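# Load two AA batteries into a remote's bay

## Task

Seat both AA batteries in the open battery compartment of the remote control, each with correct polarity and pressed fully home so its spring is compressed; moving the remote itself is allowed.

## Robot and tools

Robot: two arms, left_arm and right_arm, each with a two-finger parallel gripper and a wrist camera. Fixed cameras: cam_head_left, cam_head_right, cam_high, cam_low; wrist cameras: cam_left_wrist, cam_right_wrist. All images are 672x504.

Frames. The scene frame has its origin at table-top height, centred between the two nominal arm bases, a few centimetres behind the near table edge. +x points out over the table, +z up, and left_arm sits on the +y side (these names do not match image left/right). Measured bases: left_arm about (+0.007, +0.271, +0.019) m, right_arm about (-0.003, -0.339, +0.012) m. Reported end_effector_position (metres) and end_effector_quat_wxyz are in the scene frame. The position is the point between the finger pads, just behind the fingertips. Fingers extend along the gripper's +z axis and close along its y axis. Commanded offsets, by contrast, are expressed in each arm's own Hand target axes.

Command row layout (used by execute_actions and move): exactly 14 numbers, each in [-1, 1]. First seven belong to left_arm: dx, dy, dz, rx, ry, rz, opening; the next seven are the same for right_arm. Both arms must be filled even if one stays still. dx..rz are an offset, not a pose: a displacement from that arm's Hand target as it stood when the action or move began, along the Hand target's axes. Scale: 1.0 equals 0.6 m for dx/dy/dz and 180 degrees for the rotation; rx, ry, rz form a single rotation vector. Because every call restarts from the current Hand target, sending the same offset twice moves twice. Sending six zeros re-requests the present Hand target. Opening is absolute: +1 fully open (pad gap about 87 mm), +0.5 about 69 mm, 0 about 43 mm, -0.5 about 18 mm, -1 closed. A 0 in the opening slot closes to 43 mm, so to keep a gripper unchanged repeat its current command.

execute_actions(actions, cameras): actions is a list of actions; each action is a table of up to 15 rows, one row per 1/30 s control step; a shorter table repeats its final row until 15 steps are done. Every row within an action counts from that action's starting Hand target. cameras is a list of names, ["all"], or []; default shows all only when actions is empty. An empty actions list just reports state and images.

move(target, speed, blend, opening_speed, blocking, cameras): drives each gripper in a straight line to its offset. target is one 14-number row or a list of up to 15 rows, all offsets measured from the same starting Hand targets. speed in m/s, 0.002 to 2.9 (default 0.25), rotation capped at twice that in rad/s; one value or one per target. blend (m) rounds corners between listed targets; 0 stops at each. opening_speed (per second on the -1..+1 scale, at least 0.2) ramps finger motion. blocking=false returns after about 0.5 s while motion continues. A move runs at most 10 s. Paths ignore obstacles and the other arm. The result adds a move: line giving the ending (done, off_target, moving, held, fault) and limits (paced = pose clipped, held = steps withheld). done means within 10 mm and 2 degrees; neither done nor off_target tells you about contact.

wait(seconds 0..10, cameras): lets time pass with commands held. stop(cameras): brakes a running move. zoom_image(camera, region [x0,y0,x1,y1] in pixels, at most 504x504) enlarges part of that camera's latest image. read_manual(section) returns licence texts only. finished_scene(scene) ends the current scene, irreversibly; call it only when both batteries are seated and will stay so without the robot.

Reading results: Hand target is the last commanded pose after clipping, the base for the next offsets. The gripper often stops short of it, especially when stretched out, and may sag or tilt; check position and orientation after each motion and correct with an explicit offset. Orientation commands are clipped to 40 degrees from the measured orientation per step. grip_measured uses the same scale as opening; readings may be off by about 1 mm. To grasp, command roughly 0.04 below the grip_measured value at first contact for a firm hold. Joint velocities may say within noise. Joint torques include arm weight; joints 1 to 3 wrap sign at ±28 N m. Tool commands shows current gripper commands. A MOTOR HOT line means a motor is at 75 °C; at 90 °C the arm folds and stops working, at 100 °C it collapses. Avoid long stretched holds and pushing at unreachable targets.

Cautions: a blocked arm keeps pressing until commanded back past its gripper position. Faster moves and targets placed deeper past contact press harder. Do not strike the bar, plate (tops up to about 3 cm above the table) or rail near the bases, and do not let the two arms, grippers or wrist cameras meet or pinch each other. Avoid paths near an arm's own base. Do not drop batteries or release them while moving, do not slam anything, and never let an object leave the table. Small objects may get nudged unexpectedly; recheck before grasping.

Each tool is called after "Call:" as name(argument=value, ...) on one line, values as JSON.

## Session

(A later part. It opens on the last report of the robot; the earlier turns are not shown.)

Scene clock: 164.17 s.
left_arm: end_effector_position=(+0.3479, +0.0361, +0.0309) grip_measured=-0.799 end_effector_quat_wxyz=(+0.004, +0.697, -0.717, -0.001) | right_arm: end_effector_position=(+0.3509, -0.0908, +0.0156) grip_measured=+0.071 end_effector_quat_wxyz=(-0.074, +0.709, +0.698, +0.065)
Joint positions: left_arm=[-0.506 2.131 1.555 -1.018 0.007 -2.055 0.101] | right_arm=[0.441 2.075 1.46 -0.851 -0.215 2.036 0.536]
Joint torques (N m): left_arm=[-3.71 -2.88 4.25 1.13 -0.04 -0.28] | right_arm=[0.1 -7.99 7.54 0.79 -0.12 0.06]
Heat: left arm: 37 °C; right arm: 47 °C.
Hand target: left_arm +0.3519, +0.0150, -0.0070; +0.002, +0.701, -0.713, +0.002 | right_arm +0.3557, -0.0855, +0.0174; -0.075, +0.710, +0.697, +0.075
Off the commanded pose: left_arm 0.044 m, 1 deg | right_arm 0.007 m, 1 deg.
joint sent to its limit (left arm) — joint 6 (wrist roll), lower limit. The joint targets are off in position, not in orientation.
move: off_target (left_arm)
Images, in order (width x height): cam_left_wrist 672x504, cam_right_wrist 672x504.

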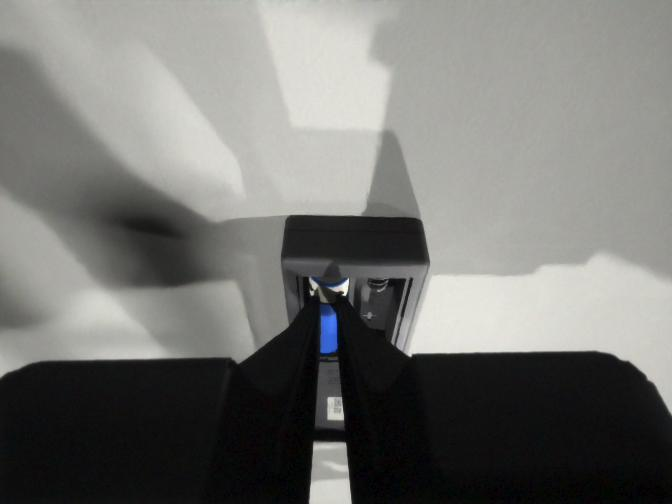

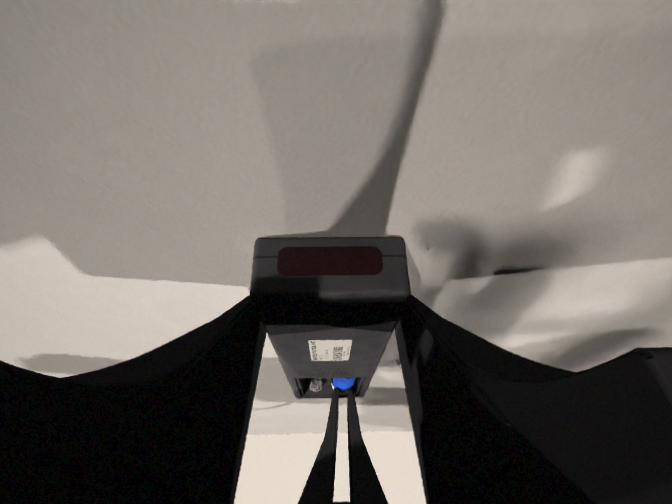

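Call:
move(target=[[-0.037,0.0,-0.025,0,0,0,-0.8,0,0,0,0,0,0,0.02],[-0.03,0.0,-0.12,0,0,0,-0.8,0,0,0,0,0,0,0.02]], speed=0.06, cameras=["cam_left_wrist","cam_right_wrist"])

Call:
zoom_image(camera="cam_left_wrist", region=[270, 200, 420, 350])

Call:
zoom_image(camera="cam_right_wrist", region=[290, 360, 400, 450])

Scene clock: 166.93 s.
left_arm: end_effector_position=(+0.3459, +0.0364, +0.0526) grip_measured=-0.800 end_effector_quat_wxyz=(+0.014, +0.698, -0.715, -0.010) | right_arm: end_effector_position=(+0.3510, -0.0908, +0.0156) grip_measured=+0.071 end_effector_quat_wxyz=(-0.074, +0.709, +0.698, +0.066)
Joint positions: left_arm=[-0.502 2.123 1.631 -1.126 0.019 -2.055 0.1] | right_arm=[0.441 2.075 1.46 -0.85 -0.215 2.036 0.536]
Joint torques (N m): left_arm=[-0.98 -11.41 8.91 -0.02 -0.22 -0.1] | right_arm=[0.24 -7.84 7.39 0.71 -0.12 0.04]
Heat: left arm: 37 °C; right arm: 48 °C.
Hand target: left_arm +0.3522, +0.0335, +0.0649; +0.002, +0.701, -0.713, +0.002 | right_arm +0.3557, -0.0855, +0.0174; -0.075, +0.710, +0.697, +0.075
Off the commanded pose: left_arm 0.014 m, 2 deg | right_arm 0.007 m, 1 deg.
move: off_target (left_arm)
Images, in order (width x height): cam_left_wrist 672x504, cam_right_wrist 672x504.

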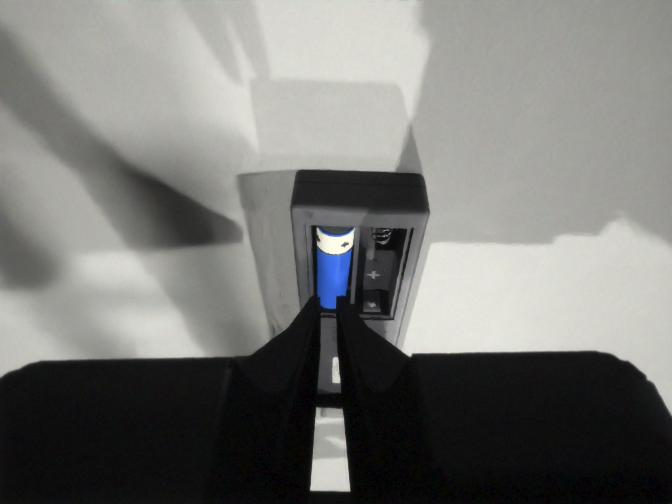

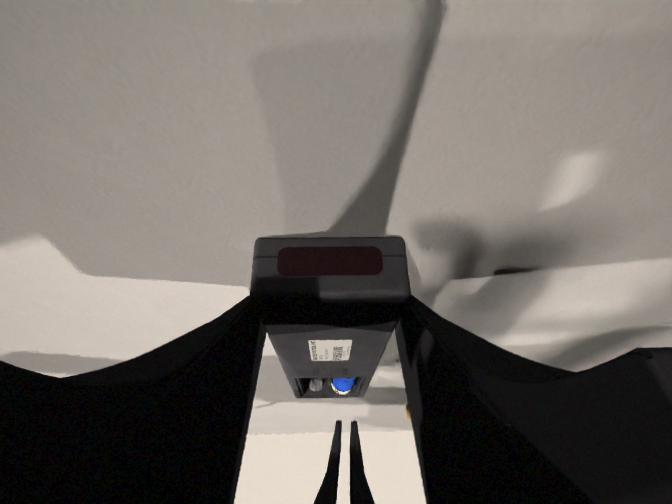

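Scaled by 3.360.

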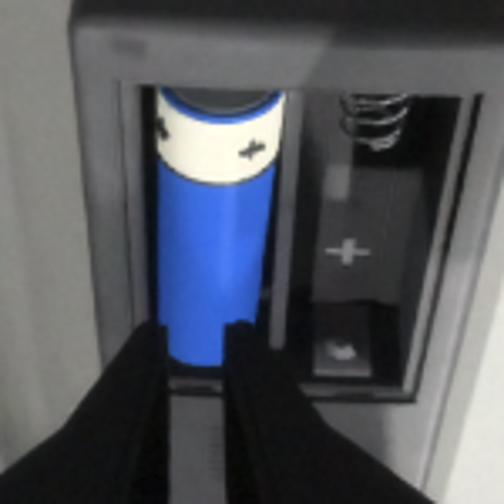

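Scaled by 4.582.

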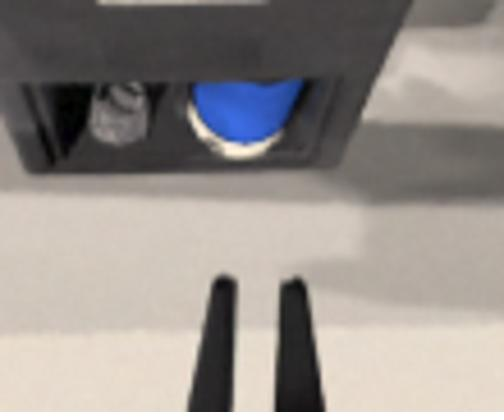

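Call:
move(target=[[0.036,0.0,0.015,0,0.05,0,-0.8,0,0,0,0,0,0,0.02],[0.036,0.0,0.075,0,0.05,0,-0.8,0,0,0,0,0,0,0.02]], speed=0.08, cameras=["cam_left_wrist","cam_right_wrist"])

Call:
zoom_image(camera="cam_left_wrist", region=[270, 200, 420, 350])

Call:
zoom_image(camera="cam_right_wrist", region=[290, 360, 400, 450])

Scene clock: 174.77 s.
left_arm: end_effector_position=(+0.3455, +0.0141, +0.0320) grip_measured=-0.800 end_effector_quat_wxyz=(+0.069, +0.698, -0.711, +0.047) | right_arm: end_effector_position=(+0.3511, -0.0908, +0.0156) grip_measured=+0.071 end_effector_quat_wxyz=(-0.074, +0.709, +0.698, +0.066)
Joint positions: left_arm=[-0.492 2.123 1.508 -0.925 0.159 -2.055 0.1] | right_arm=[0.441 2.075 1.46 -0.85 -0.215 2.037 0.536]
Joint torques (N m): left_arm=[-0.77 -8.23 3.97 0.83 -0.21 -0.04] | right_arm=[0.36 -8.42 7.51 0.7 -0.17 0.04]
Heat: left arm: 39 °C; right arm: 48 °C.
Hand target: left_arm +0.3519, +0.0116, +0.0200; +0.058, +0.699, -0.711, +0.057 | right_arm +0.3558, -0.0855, +0.0174; -0.075, +0.710, +0.697, +0.075
Off the commanded pose: left_arm 0.014 m, 2 deg | right_arm 0.007 m, 1 deg.
move: off_target (left_arm)
Images, in order (width x height): cam_left_wrist 672x504, cam_right_wrist 672x504.

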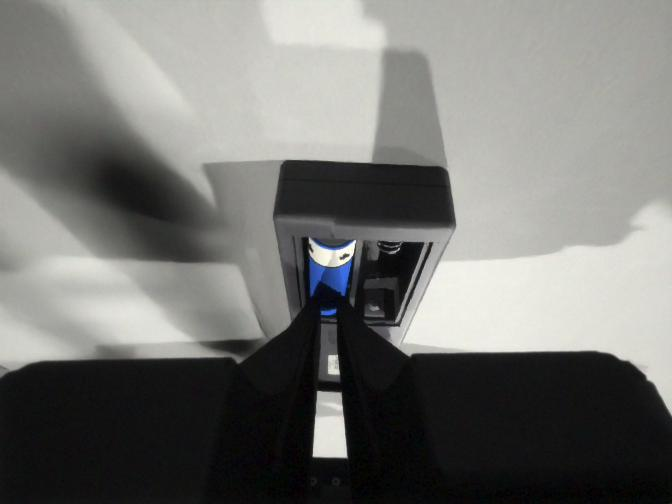

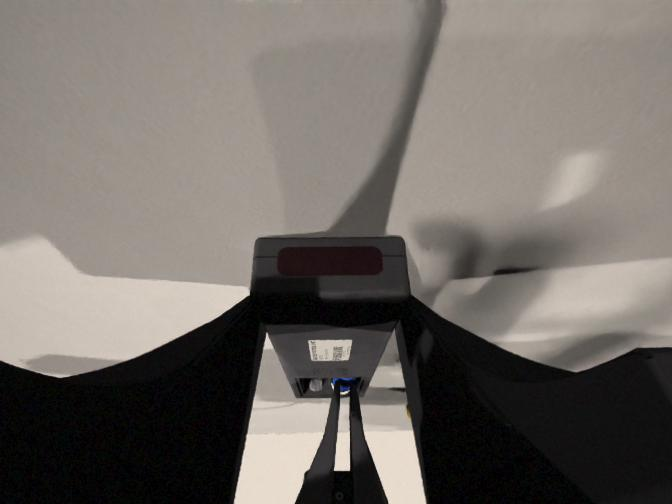

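Scaled by 3.360.

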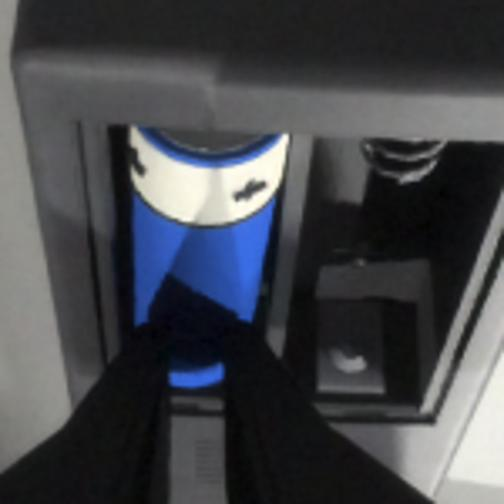

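Scaled by 4.582.

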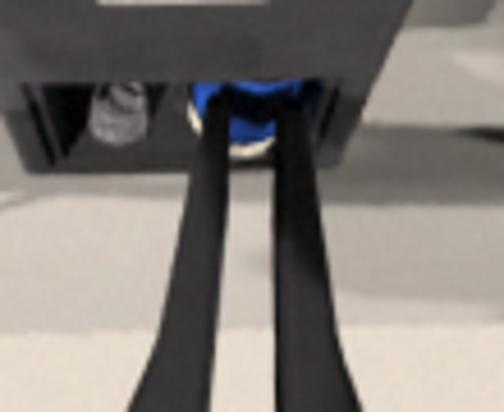

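Call:
move(target=[[0.011,0.0,-0.066,0,0,0,-0.8,0,0,0,0,0,0,0.02],[-0.2955,0.1243,-0.1837,0.0154,-0.124,0.313,-0.3,0,0,0,0,0,0,0.02]], speed=[0.15,0.3], cameras=["cam_left_wrist","cam_right_wrist"])

Call:
zoom_image(camera="cam_right_wrist", region=[290, 360, 400, 450])

Scene clock: 181.33 s.
left_arm: end_effector_position=(+0.2747, +0.2021, +0.0935) grip_measured=-0.300 end_effector_quat_wxyz=(+0.103, -0.284, +0.952, +0.041) | right_arm: end_effector_position=(+0.3511, -0.0908, +0.0156) grip_measured=+0.071 end_effector_quat_wxyz=(-0.074, +0.709, +0.698, +0.066)
Joint positions: left_arm=[-0.254 1.608 1.152 -0.999 -0.183 -0.827 0.35] | right_arm=[0.441 2.075 1.46 -0.85 -0.215 2.037 0.536]
Joint torques (N m): left_arm=[0.27 -8.44 6.34 0.63 -0.28 0.11] | right_arm=[0.01 -8.17 7.42 0.77 -0.19 0.05]
Heat: left arm: 39 °C; right arm: 48 °C.
Hand target: left_arm +0.2805, +0.2057, +0.1000; +0.125, -0.282, +0.951, +0.037 | right_arm +0.3558, -0.0855, +0.0174; -0.075, +0.710, +0.697, +0.075
Off the commanded pose: left_arm 0.009 m, 3 deg | right_arm 0.007 m, 1 deg.
move: off_target (left_arm); target 2's new opening was sent with left_arm's hand 0.010 m and 3 deg from that target
Images, in order (width x height): cam_left_wrist 672x504, cam_right_wrist 672x504.

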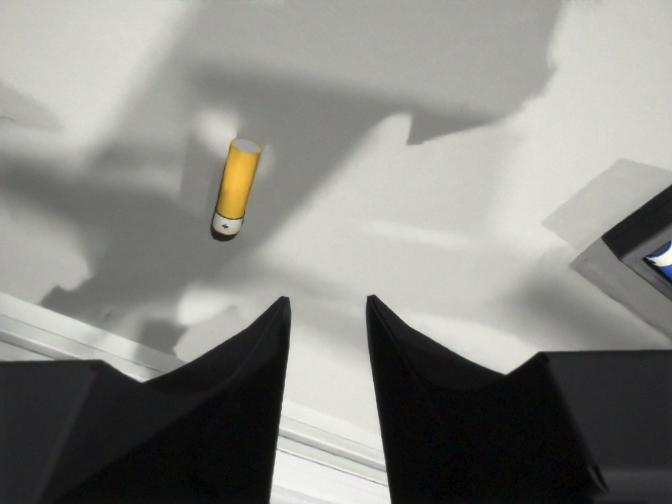

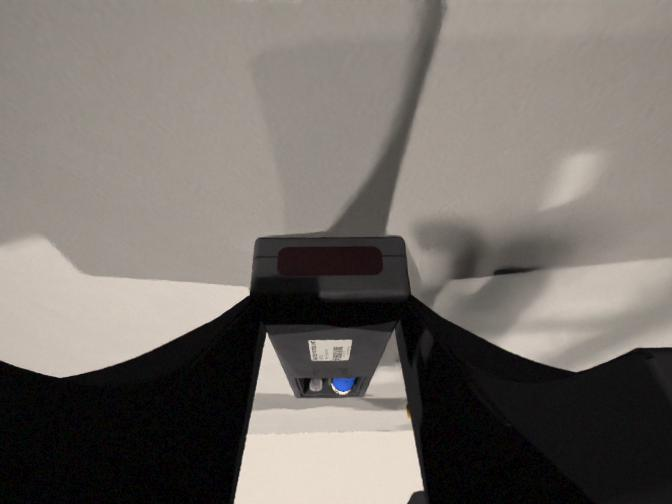

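Scaled by 4.582.

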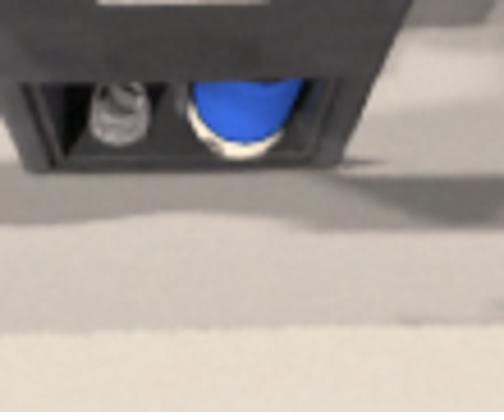

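Call:
move(target=[0.0325,0.0982,0.0258,0.0287,0,0.1077,-0.3,0,0,0,0,0,0,0.02], speed=0.2, cameras=["cam_left_wrist"])

Scene clock: 184.97 s.
left_arm: end_effector_position=(+0.2303, +0.2475, +0.0760) grip_measured=-0.300 end_effector_quat_wxyz=(+0.112, -0.116, +0.987, +0.024) | right_arm: end_effector_position=(+0.3511, -0.0908, +0.0156) grip_measured=+0.071 end_effector_quat_wxyz=(-0.074, +0.709, +0.698, +0.066)
Joint positions: left_arm=[-0.122 1.394 0.885 -0.873 -0.107 -0.35 0.35] | right_arm=[0.441 2.075 1.46 -0.85 -0.215 2.037 0.536]
Joint torques (N m): left_arm=[0.12 -6.49 6.71 0.78 0.03 0.11] | right_arm=[0.14 -8.27 7.23 0.75 -0.11 0.03]
Heat: left arm: 39 °C; right arm: 48 °C.
Hand target: left_arm +0.2360, +0.2470, +0.0799; +0.130, -0.112, +0.985, +0.015 | right_arm +0.3558, -0.0855, +0.0174; -0.075, +0.710, +0.697, +0.075
Off the commanded pose: left_arm 0.007 m, 2 deg | right_arm 0.007 m, 1 deg.
move: done
Images, in order (width x height): cam_left_wrist 672x504.

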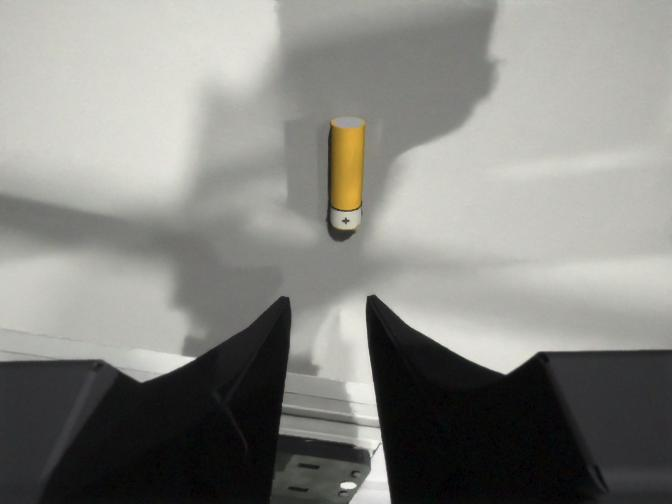

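Call:
move(target=[[0.01,-0.007,0.0577,0,0,0,-0.3,0,0,0,0,0,0,0.02],[0.024,-0.007,0.11,0,0,0,-0.3,0,0,0,0,0,0,0.02]], speed=[0.15,0.06], cameras=["cam_left_wrist"])

Scene clock: 188.53 s.
left_arm: end_effector_position=(+0.2353, +0.2463, +0.0138) grip_measured=-0.300 end_effector_quat_wxyz=(+0.122, -0.117, +0.985, +0.021) | right_arm: end_effector_position=(+0.3511, -0.0908, +0.0156) grip_measured=+0.071 end_effector_quat_wxyz=(-0.074, +0.709, +0.698, +0.066)
Joint positions: left_arm=[-0.122 1.497 0.701 -0.564 -0.107 -0.35 0.35] | right_arm=[0.441 2.075 1.46 -0.85 -0.215 2.037 0.536]
Joint torques (N m): left_arm=[-0.62 -4.38 6.27 0.84 -0.01 0.04] | right_arm=[0.13 -8.35 7.42 0.78 -0.11 0.02]
Heat: left arm: 38 °C; right arm: 48 °C.
Hand target: left_arm +0.2400, +0.2436, +0.0124; +0.130, -0.112, +0.985, +0.015 | right_arm +0.3558, -0.0855, +0.0174; -0.075, +0.710, +0.697, +0.075
Off the commanded pose: left_arm 0.006 m, 1 deg | right_arm 0.007 m, 1 deg.
move: done
Images, in order (width x height): cam_left_wrist 672x504.

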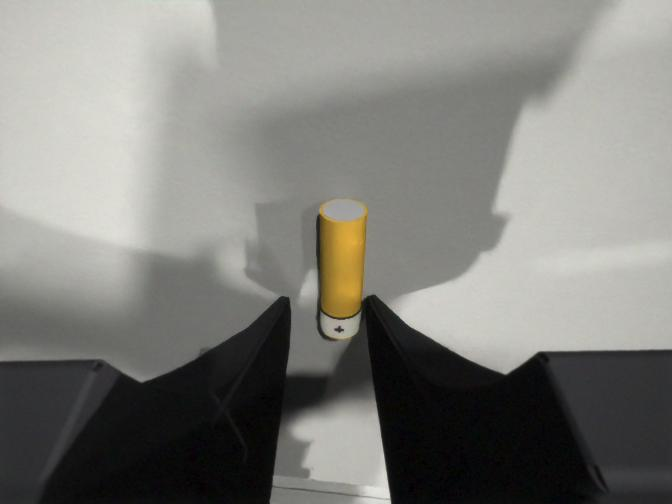

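Call:
move(target=[[0.010,-0.008,0,0,0,0,-0.3,0,0,0,0,0,0,0.02],[0.010,-0.008,0,0,0,0,-0.74,0,0,0,0,0,0,0.02]], speed=0.06, opening_speed=0.5, cameras=["cam_left_wrist"])

Scene clock: 190.83 s.
left_arm: end_effector_position=(+0.2348, +0.2389, +0.0123) grip_measured=-0.604 end_effector_quat_wxyz=(+0.125, -0.108, +0.986, +0.016) | right_arm: end_effector_position=(+0.3511, -0.0908, +0.0156) grip_measured=+0.071 end_effector_quat_wxyz=(-0.074, +0.709, +0.698, +0.066)
Joint positions: left_arm=[-0.148 1.497 0.694 -0.552 -0.102 -0.359 0.198] | right_arm=[0.441 2.075 1.46 -0.85 -0.215 2.037 0.536]
Joint torques (N m): left_arm=[-0.77 -4.89 5.46 0.86 -0.1 -0.16] | right_arm=[0.09 -8.34 7.53 0.79 -0.15 -0.01]
Heat: left arm: 38 °C; right arm: 48 °C.
Hand target: left_arm +0.2354, +0.2377, +0.0108; +0.130, -0.112, +0.985, +0.015 | right_arm +0.3558, -0.0855, +0.0174; -0.075, +0.710, +0.697, +0.075
Off the commanded pose: left_arm 0.002 m, 1 deg | right_arm 0.007 m, 1 deg.
move: done
Images, in order (width x height): cam_left_wrist 672x504.

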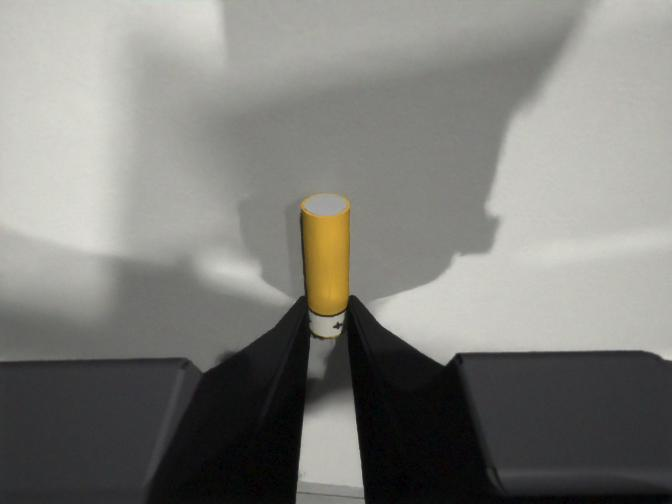

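Call:
move(target=[[-0.0389,0,-0.1448,0,0,0,-0.74,0,0,0,0,0,0,0.02],[-0.1247,-0.2088,-0.122,-0.009,0.06,-0.21,-0.74,0,0,0,0,0,0,0.02],[-0.1582,-0.4027,-0.0857,-0.0183,0.1187,-0.4192,-0.74,0,0,0,0,0,0,0.02]], speed=0.22, blend=[0.02,0.03,0], cameras=["cam_left_wrist","cam_right_wrist"])

Scene clock: 197.30 s.
left_arm: end_effector_position=(+0.3589, +0.0269, +0.0794) grip_measured=-0.604 end_effector_quat_wxyz=(+0.062, +0.688, -0.722, +0.047) | right_arm: end_effector_position=(+0.3511, -0.0908, +0.0156) grip_measured=+0.071 end_effector_quat_wxyz=(-0.074, +0.709, +0.698, +0.066)
Joint positions: left_arm=[-0.453 2.1 1.671 -1.114 0.147 -1.985 0.198] | right_arm=[0.441 2.075 1.46 -0.85 -0.215 2.037 0.536]
Joint torques (N m): left_arm=[-0.69 -9.33 9.48 0.29 0.1 -0.2] | right_arm=[0.24 -8.23 7.43 0.71 -0.12 -0.01]
Heat: left arm: 37 °C; right arm: 48 °C.
Hand target: left_arm +0.3659, +0.0197, +0.0850; +0.063, +0.692, -0.717, +0.060 | right_arm +0.3558, -0.0855, +0.0174; -0.075, +0.710, +0.697, +0.075
Off the commanded pose: left_arm 0.012 m, 2 deg | right_arm 0.007 m, 1 deg.
move: off_target (left_arm)
Images, in order (width x height): cam_left_wrist 672x504, cam_right_wrist 672x504.

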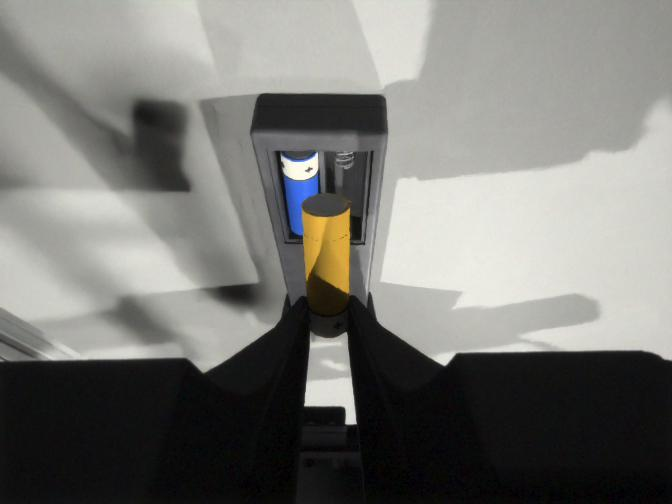

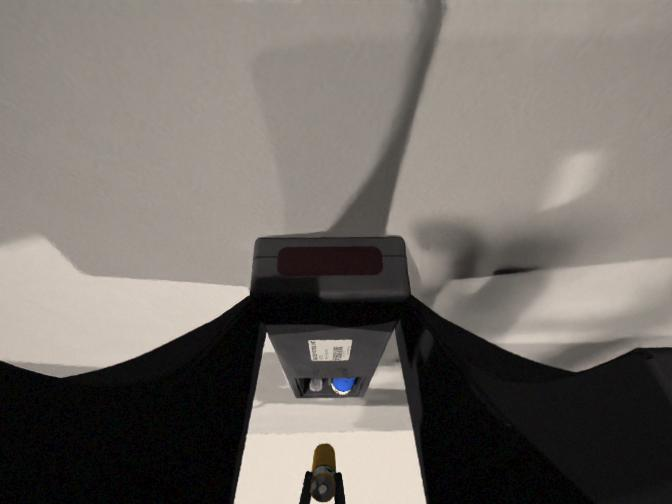

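Call:
move(target=[0.031,-0.0055,0.0512,0,0,0,-0.74,0,0,0,0,0,0,0.02], speed=0.12, cameras=["cam_left_wrist","cam_right_wrist"])

Call:
zoom_image(camera="cam_right_wrist", region=[280, 350, 410, 460])

Call:
zoom_image(camera="cam_left_wrist", region=[230, 160, 430, 350])

Scene clock: 199.30 s.
left_arm: end_effector_position=(+0.3584, +0.0036, +0.0512) grip_measured=-0.604 end_effector_quat_wxyz=(+0.065, +0.687, -0.722, +0.042) | right_arm: end_effector_position=(+0.3511, -0.0908, +0.0156) grip_measured=+0.071 end_effector_quat_wxyz=(-0.074, +0.709, +0.698, +0.066)
Joint positions: left_arm=[-0.503 2.173 1.671 -1.046 0.147 -2.033 0.198] | right_arm=[0.441 2.075 1.46 -0.85 -0.215 2.037 0.536]
Joint torques (N m): left_arm=[-0.36 -9.85 9.22 0.34 0.08 -0.17] | right_arm=[0.24 -8.28 7.34 0.72 -0.17 -0.03]
Heat: left arm: 37 °C; right arm: 48 °C.
Hand target: left_arm +0.3684, -0.0041, +0.0581; +0.063, +0.691, -0.717, +0.061 | right_arm +0.3558, -0.0855, +0.0174; -0.075, +0.710, +0.697, +0.075
Off the commanded pose: left_arm 0.014 m, 2 deg | right_arm 0.007 m, 1 deg.
move: off_target (left_arm)
Images, in order (width x height): cam_left_wrist 672x504, cam_right_wrist 672x504.

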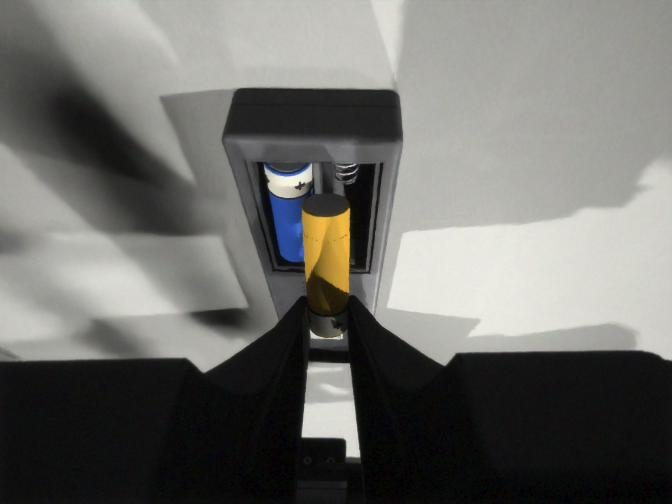

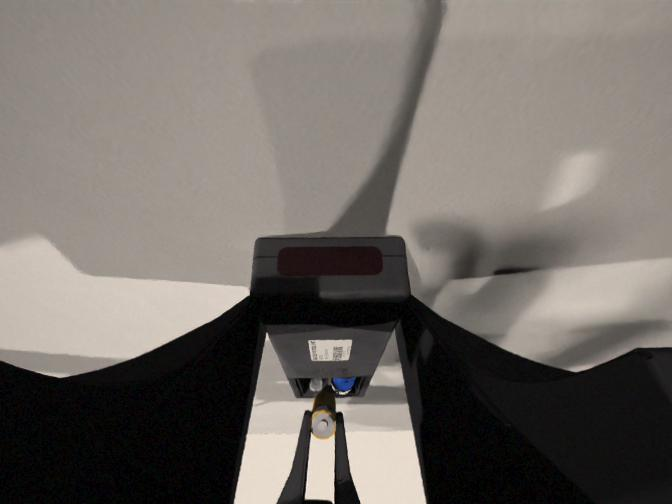

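Scaled by 3.877.

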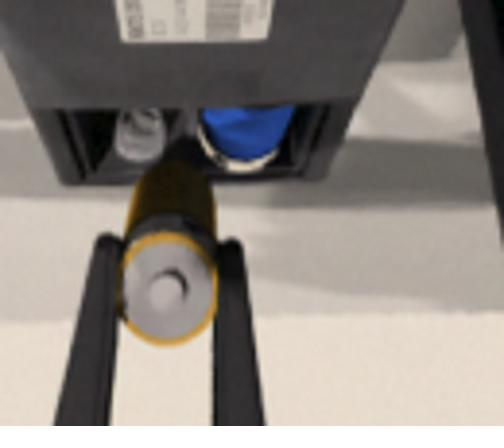

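Scaled by 2.520.

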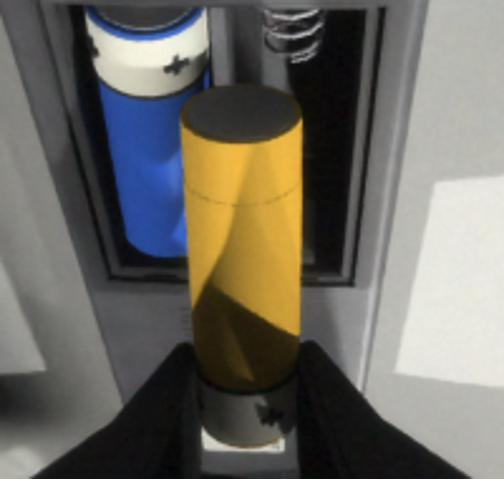

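Call:
move(target=[0.004,-0.0085,0.012,0,0,0,-0.74,0,0,0,0,0,0,0.02], speed=0.08, cameras=["cam_left_wrist","cam_right_wrist"])

Call:
zoom_image(camera="cam_right_wrist", region=[280, 350, 410, 460])

Call:
zoom_image(camera="cam_left_wrist", region=[230, 160, 430, 350])

Scene clock: 200.90 s.
left_arm: end_effector_position=(+0.3645, +0.0003, +0.0457) grip_measured=-0.604 end_effector_quat_wxyz=(+0.064, +0.688, -0.721, +0.044) | right_arm: end_effector_position=(+0.3511, -0.0908, +0.0156) grip_measured=+0.071 end_effector_quat_wxyz=(-0.074, +0.709, +0.698, +0.066)
Joint positions: left_arm=[-0.503 2.202 1.694 -1.036 0.147 -2.036 0.198] | right_arm=[0.441 2.075 1.46 -0.85 -0.215 2.037 0.536]
Joint torques (N m): left_arm=[-0.79 -9.73 9.06 0.35 0.09 -0.23] | right_arm=[0.01 -8.25 7.54 0.77 -0.11 0]
Heat: left arm: 38 °C; right arm: 48 °C.
Hand target: left_arm +0.3733, -0.0079, +0.0513; +0.063, +0.692, -0.717, +0.060 | right_arm +0.3558, -0.0855, +0.0174; -0.075, +0.710, +0.697, +0.075
Off the commanded pose: left_arm 0.013 m, 2 deg | right_arm 0.007 m, 1 deg.
move: off_target (left_arm)
Images, in order (width x height): cam_left_wrist 672x504, cam_right_wrist 672x504.

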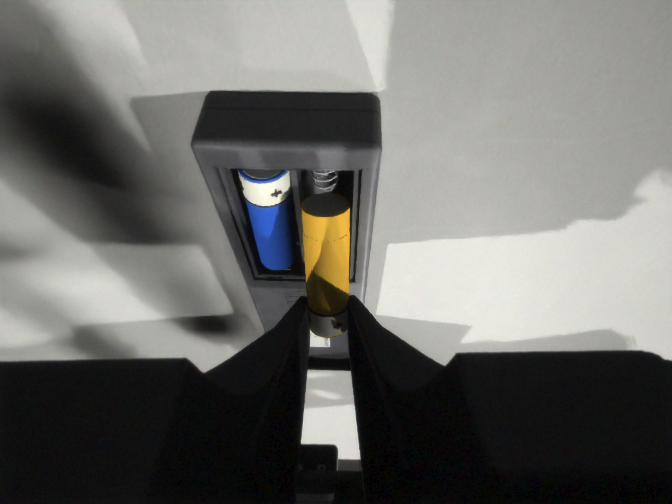

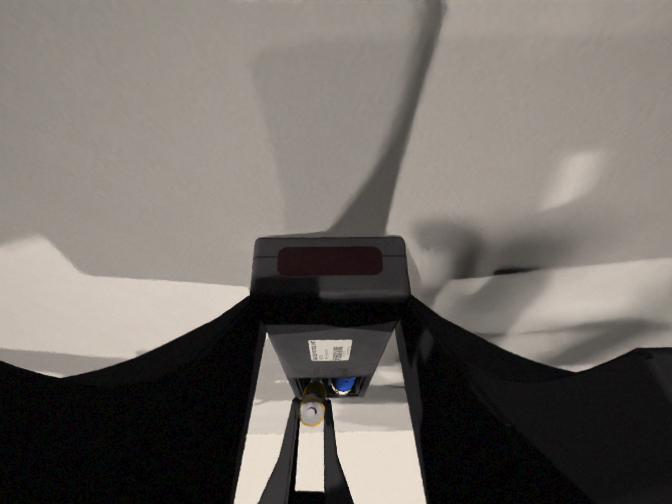

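Scaled by 3.877.

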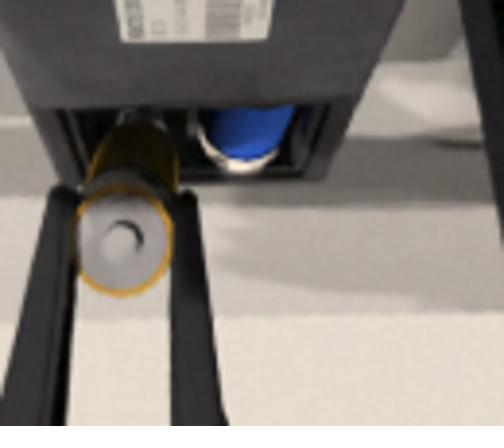

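Scaled by 2.520.

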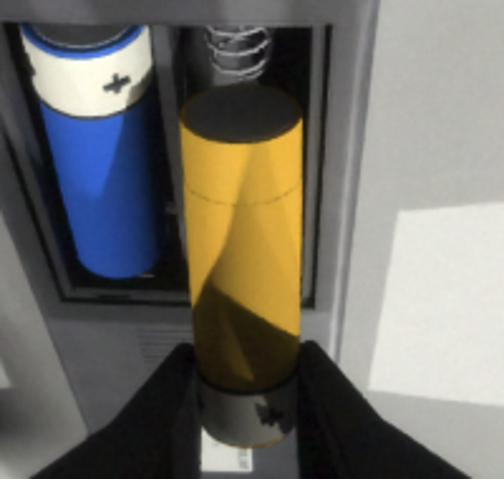

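Call:
move(target=[0.0,-0.001,0.012,0,0,0,-0.74,0,0,0,0,0,0,0.02], speed=0.05, cameras=["cam_left_wrist","cam_right_wrist"])

Call:
zoom_image(camera="cam_right_wrist", region=[280, 350, 410, 460])

Call:
zoom_image(camera="cam_left_wrist", region=[230, 160, 430, 350])

Scene clock: 202.47 s.
left_arm: end_effector_position=(+0.3656, -0.0007, +0.0414) grip_measured=-0.604 end_effector_quat_wxyz=(+0.064, +0.688, -0.721, +0.043) | right_arm: end_effector_position=(+0.3511, -0.0908, +0.0156) grip_measured=+0.071 end_effector_quat_wxyz=(-0.074, +0.709, +0.698, +0.066)
Joint positions: left_arm=[-0.503 2.213 1.694 -1.027 0.147 -2.037 0.198] | right_arm=[0.441 2.075 1.46 -0.85 -0.215 2.037 0.536]
Joint torques (N m): left_arm=[-0.83 -9.94 8.28 0.41 0.04 -0.24] | right_arm=[0.18 -8.08 7.34 0.77 -0.14 0.04]
Heat: left arm: 38 °C; right arm: 48 °C.
Hand target: left_arm +0.3739, -0.0091, +0.0444; +0.063, +0.692, -0.717, +0.061 | right_arm +0.3558, -0.0855, +0.0174; -0.075, +0.710, +0.697, +0.075
Off the commanded pose: left_arm 0.012 m, 2 deg | right_arm 0.007 m, 1 deg.
move: off_target (left_arm)
Images, in order (width x height): cam_left_wrist 672x504, cam_right_wrist 672x504.

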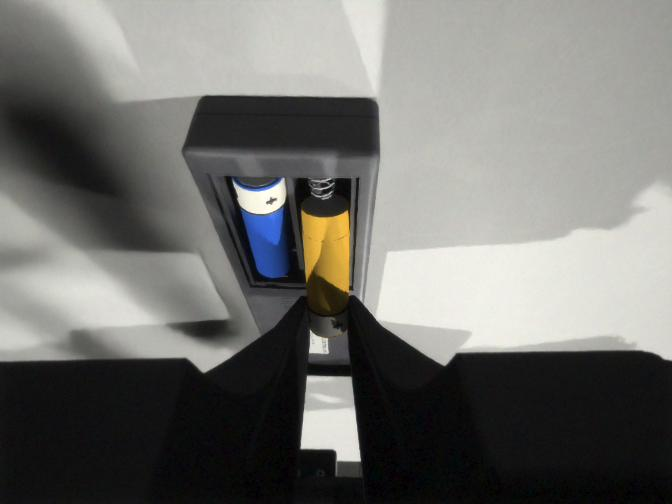

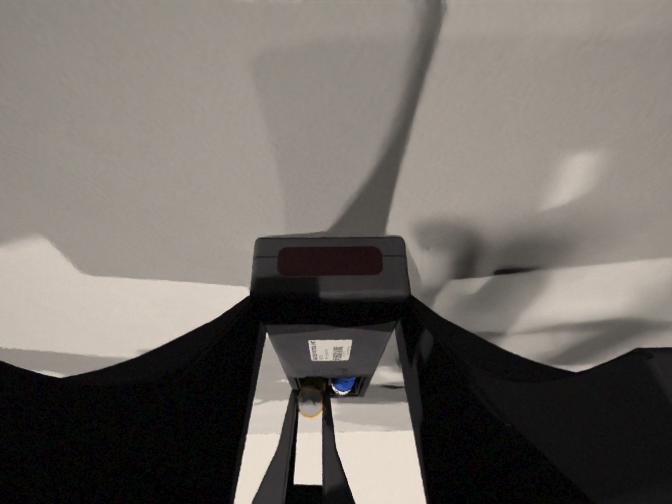

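Scaled by 3.877.

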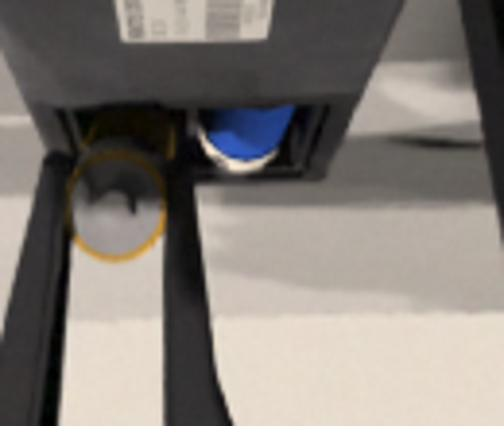

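Scaled by 2.520.

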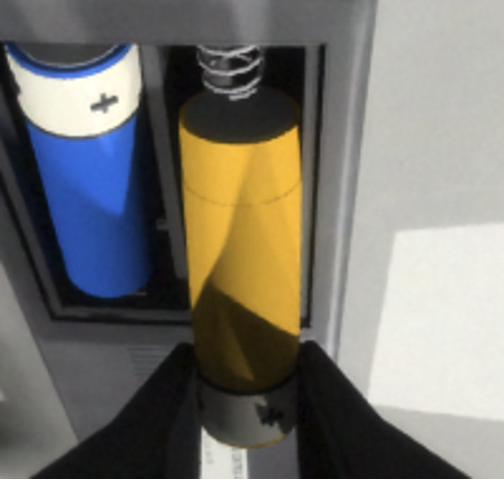

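Call:
move(target=[[0.0,0.0,0.012,0,-0.04,0,-0.74,0,0,0,0,0,0,0.02],[0.0,0.0,0.012,0,-0.04,0,-0.4,0,0,0,0,0,0,0.02],[0.0,0.0,-0.035,0,-0.02,0,-0.4,0,0,0,0,0,0,0.02]], speed=0.05, opening_speed=0.3, cameras=["cam_left_wrist","cam_right_wrist"])

Call:
zoom_image(camera="cam_right_wrist", region=[280, 350, 410, 460])

Call:
zoom_image(camera="cam_left_wrist", region=[230, 160, 430, 350])

Scene clock: 207.40 s.
left_arm: end_effector_position=(+0.3674, -0.0018, +0.0377) grip_measured=-0.400 end_effector_quat_wxyz=(+0.043, +0.694, -0.719, +0.009) | right_arm: end_effector_position=(+0.3511, -0.0908, +0.0156) grip_measured=+0.071 end_effector_quat_wxyz=(-0.074, +0.709, +0.698, +0.066)
Joint positions: left_arm=[-0.527 2.27 1.793 -1.118 0.088 -2.069 0.3] | right_arm=[0.441 2.075 1.46 -0.85 -0.215 2.037 0.536]
Joint torques (N m): left_arm=[0.12 -15.32 7.99 0.08 0.04 0] | right_arm=[0.03 -8.2 7.73 0.7 -0.14 -0.03]
Heat: left arm: 38 °C; right arm: 49 °C.
Hand target: left_arm +0.3741, -0.0054, +0.0649; +0.040, +0.693, -0.719, +0.039 | right_arm +0.3557, -0.0855, +0.0174; -0.075, +0.710, +0.697, +0.075
Off the commanded pose: left_arm 0.028 m, 3 deg | right_arm 0.007 m, 1 deg.
move: off_target (left_arm)
Images, in order (width x height): cam_left_wrist 672x504, cam_right_wrist 672x504.

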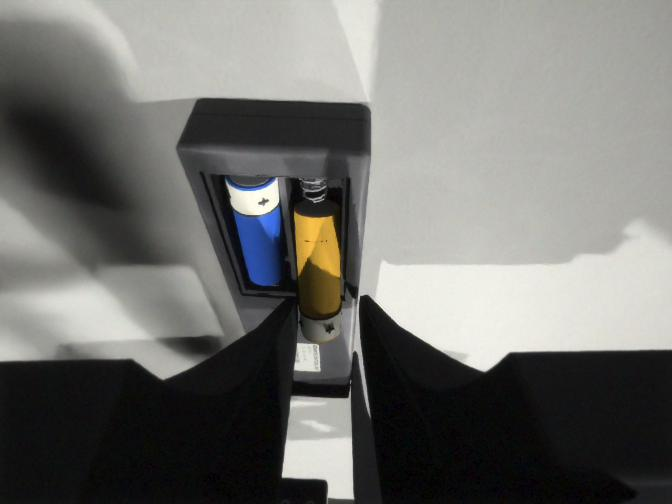

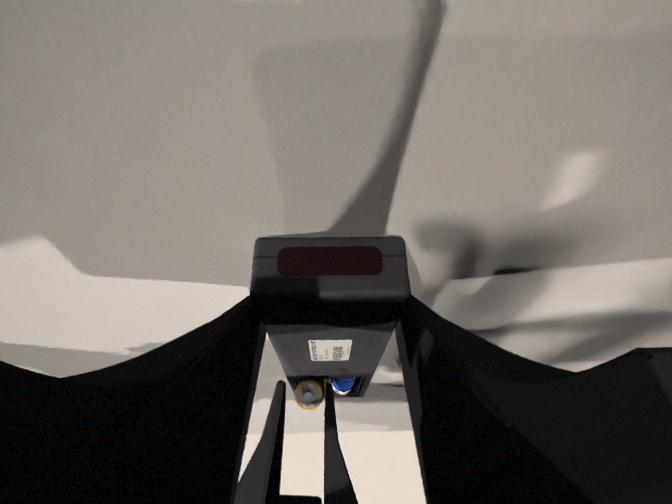

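Scaled by 3.877.

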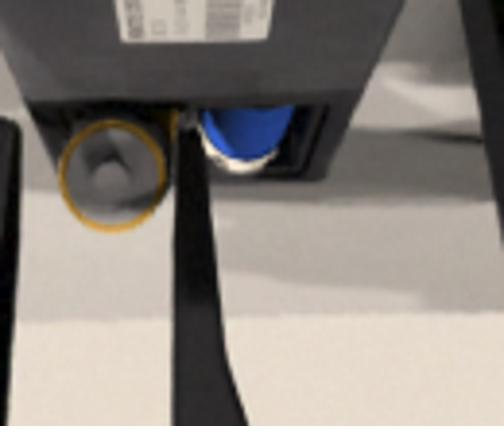

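Scaled by 2.520.

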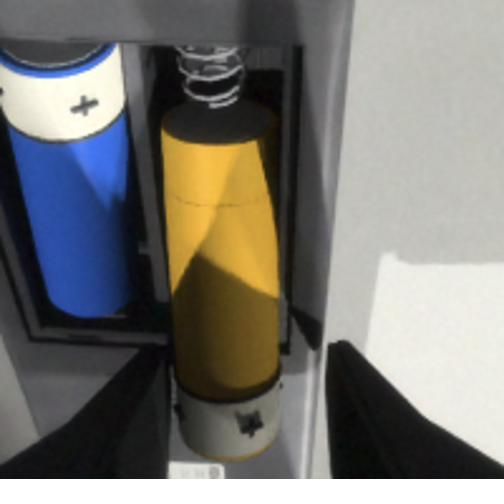

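Call:
move(target=[[0.004,0.0,-0.04,0,0,0,-0.4,0,0,0,0,0,0,0.02],[0.061,0.0,-0.027,0,0.02,0,-0.8,0,0,0,0,0,0,0.02]], speed=0.1, cameras=["cam_left_wrist","cam_right_wrist"])

Call:
zoom_image(camera="cam_right_wrist", region=[280, 350, 410, 460])

Call:
zoom_image(camera="cam_left_wrist", region=[230, 160, 430, 350])

Scene clock: 211.00 s.
left_arm: end_effector_position=(+0.3656, -0.0332, +0.0804) grip_measured=-0.800 end_effector_quat_wxyz=(+0.066, +0.677, -0.731, +0.047) | right_arm: end_effector_position=(+0.3511, -0.0908, +0.0156) grip_measured=+0.071 end_effector_quat_wxyz=(-0.074, +0.709, +0.698, +0.066)
Joint positions: left_arm=[-0.564 2.254 1.917 -1.196 0.151 -2.069 0.1] | right_arm=[0.441 2.075 1.46 -0.85 -0.215 2.037 0.536]
Joint torques (N m): left_arm=[-0.44 -10.24 9.21 0.34 0.1 -0.2] | right_arm=[0.02 -8.39 7.66 0.79 -0.14 0.03]
Heat: left arm: 39 °C; right arm: 49 °C.
Hand target: left_arm +0.3729, -0.0400, +0.0852; +0.063, +0.692, -0.717, +0.061 | right_arm +0.3557, -0.0855, +0.0174; -0.075, +0.710, +0.697, +0.075
Off the commanded pose: left_arm 0.011 m, 3 deg | right_arm 0.007 m, 1 deg.
joint sent to its limit (left arm) — joint 6 (wrist roll), lower limit. The joint targets still meet the commanded pose.
move: off_target (left_arm); target 2's new opening was sent with left_arm's hand 0.011 m and 3 deg from that target
Images, in order (width x height): cam_left_wrist 672x504, cam_right_wrist 672x504.

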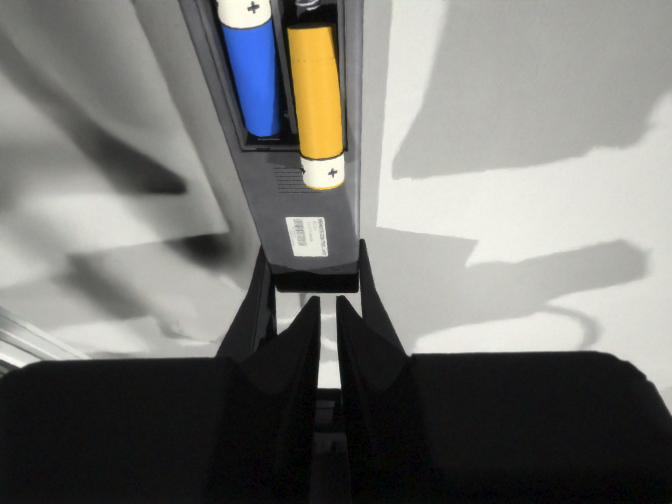

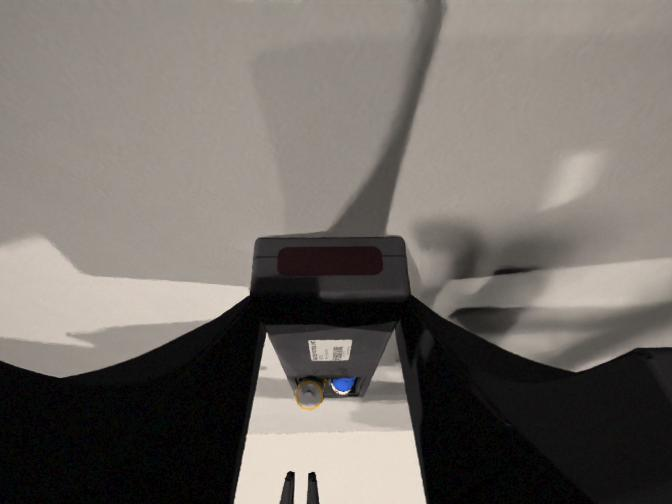

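Scaled by 3.877.

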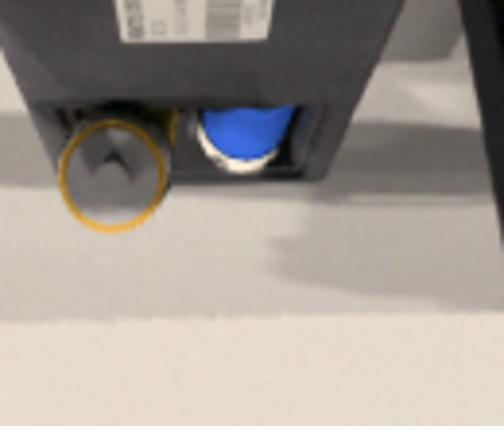

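Scaled by 2.520.

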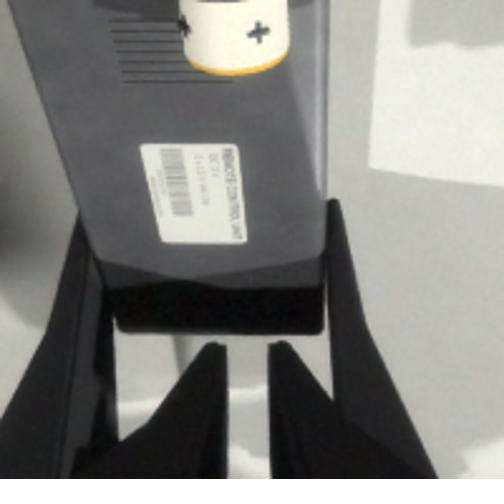

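Call:
move(target=[-0.011,0.0,0.062,0,0,0,-0.8,0,0,0,0,0,0,0.02], speed=0.08, cameras=["cam_left_wrist","cam_right_wrist"])

Call:
zoom_image(camera="cam_right_wrist", region=[280, 350, 410, 460])

Call:
zoom_image(camera="cam_left_wrist", region=[230, 160, 430, 350])

Scene clock: 213.00 s.
left_arm: end_effector_position=(+0.3712, -0.0368, +0.0485) grip_measured=-0.800 end_effector_quat_wxyz=(+0.063, +0.677, -0.732, +0.056) | right_arm: end_effector_position=(+0.3511, -0.0908, +0.0156) grip_measured=+0.071 end_effector_quat_wxyz=(-0.074, +0.709, +0.698, +0.066)
Joint positions: left_arm=[-0.564 2.282 1.834 -1.065 0.151 -2.069 0.1] | right_arm=[0.441 2.075 1.46 -0.85 -0.215 2.037 0.536]
Joint torques (N m): left_arm=[-0.46 -10.84 6.32 0.39 0.08 -0.18] | right_arm=[0.2 -8.14 7.61 0.77 -0.13 0.01]
Heat: left arm: 39 °C; right arm: 49 °C.
Hand target: left_arm +0.3729, -0.0400, +0.0475; +0.063, +0.692, -0.717, +0.061 | right_arm +0.3557, -0.0855, +0.0174; -0.075, +0.710, +0.697, +0.075
Off the commanded pose: left_arm 0.004 m, 2 deg | right_arm 0.007 m, 1 deg.
joint sent to its limit (left arm) — joint 6 (wrist roll), lower limit. The joint targets still meet the commanded pose.
move: done
Images, in order (width x height): cam_left_wrist 672x504, cam_right_wrist 672x504.

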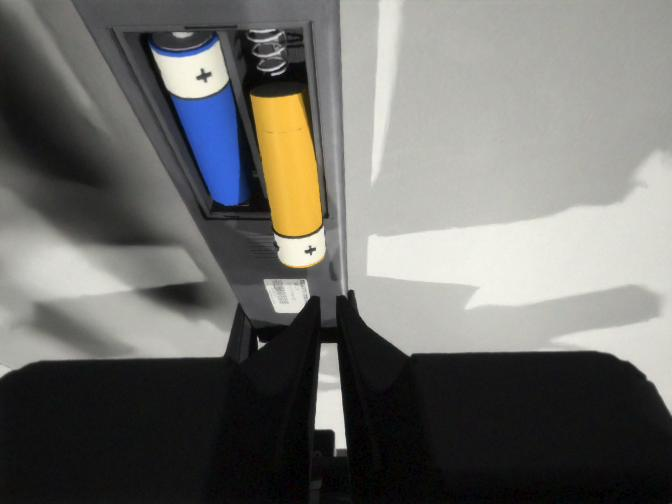

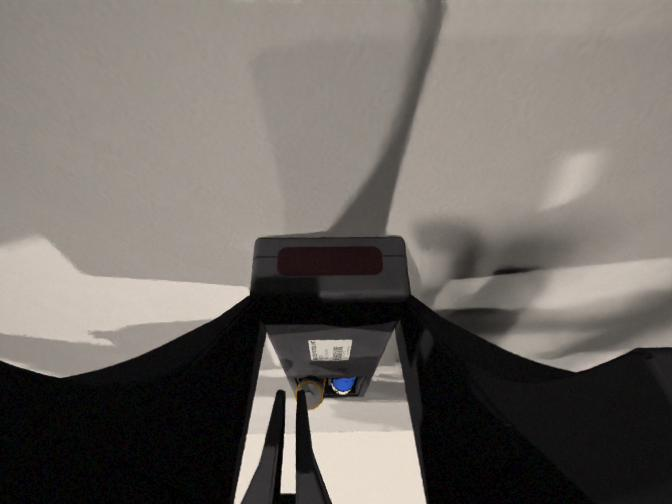

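Scaled by 3.877.

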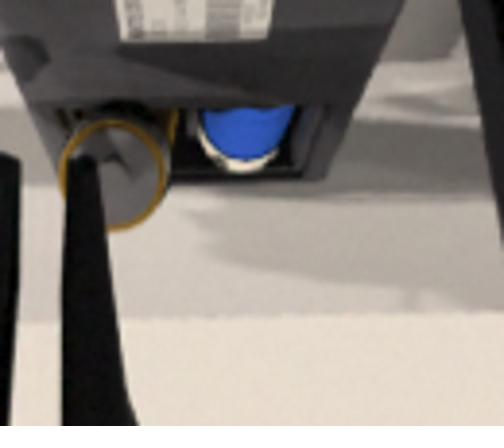

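Scaled by 2.520.

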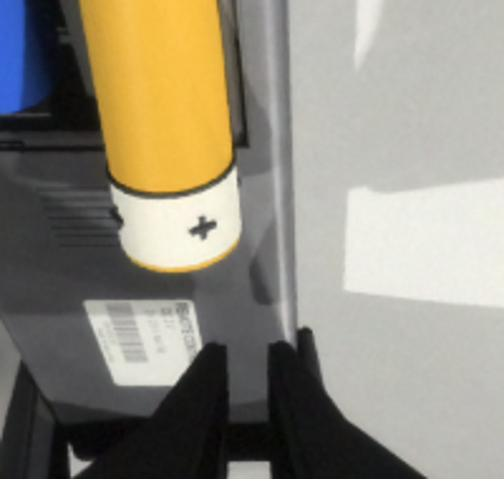

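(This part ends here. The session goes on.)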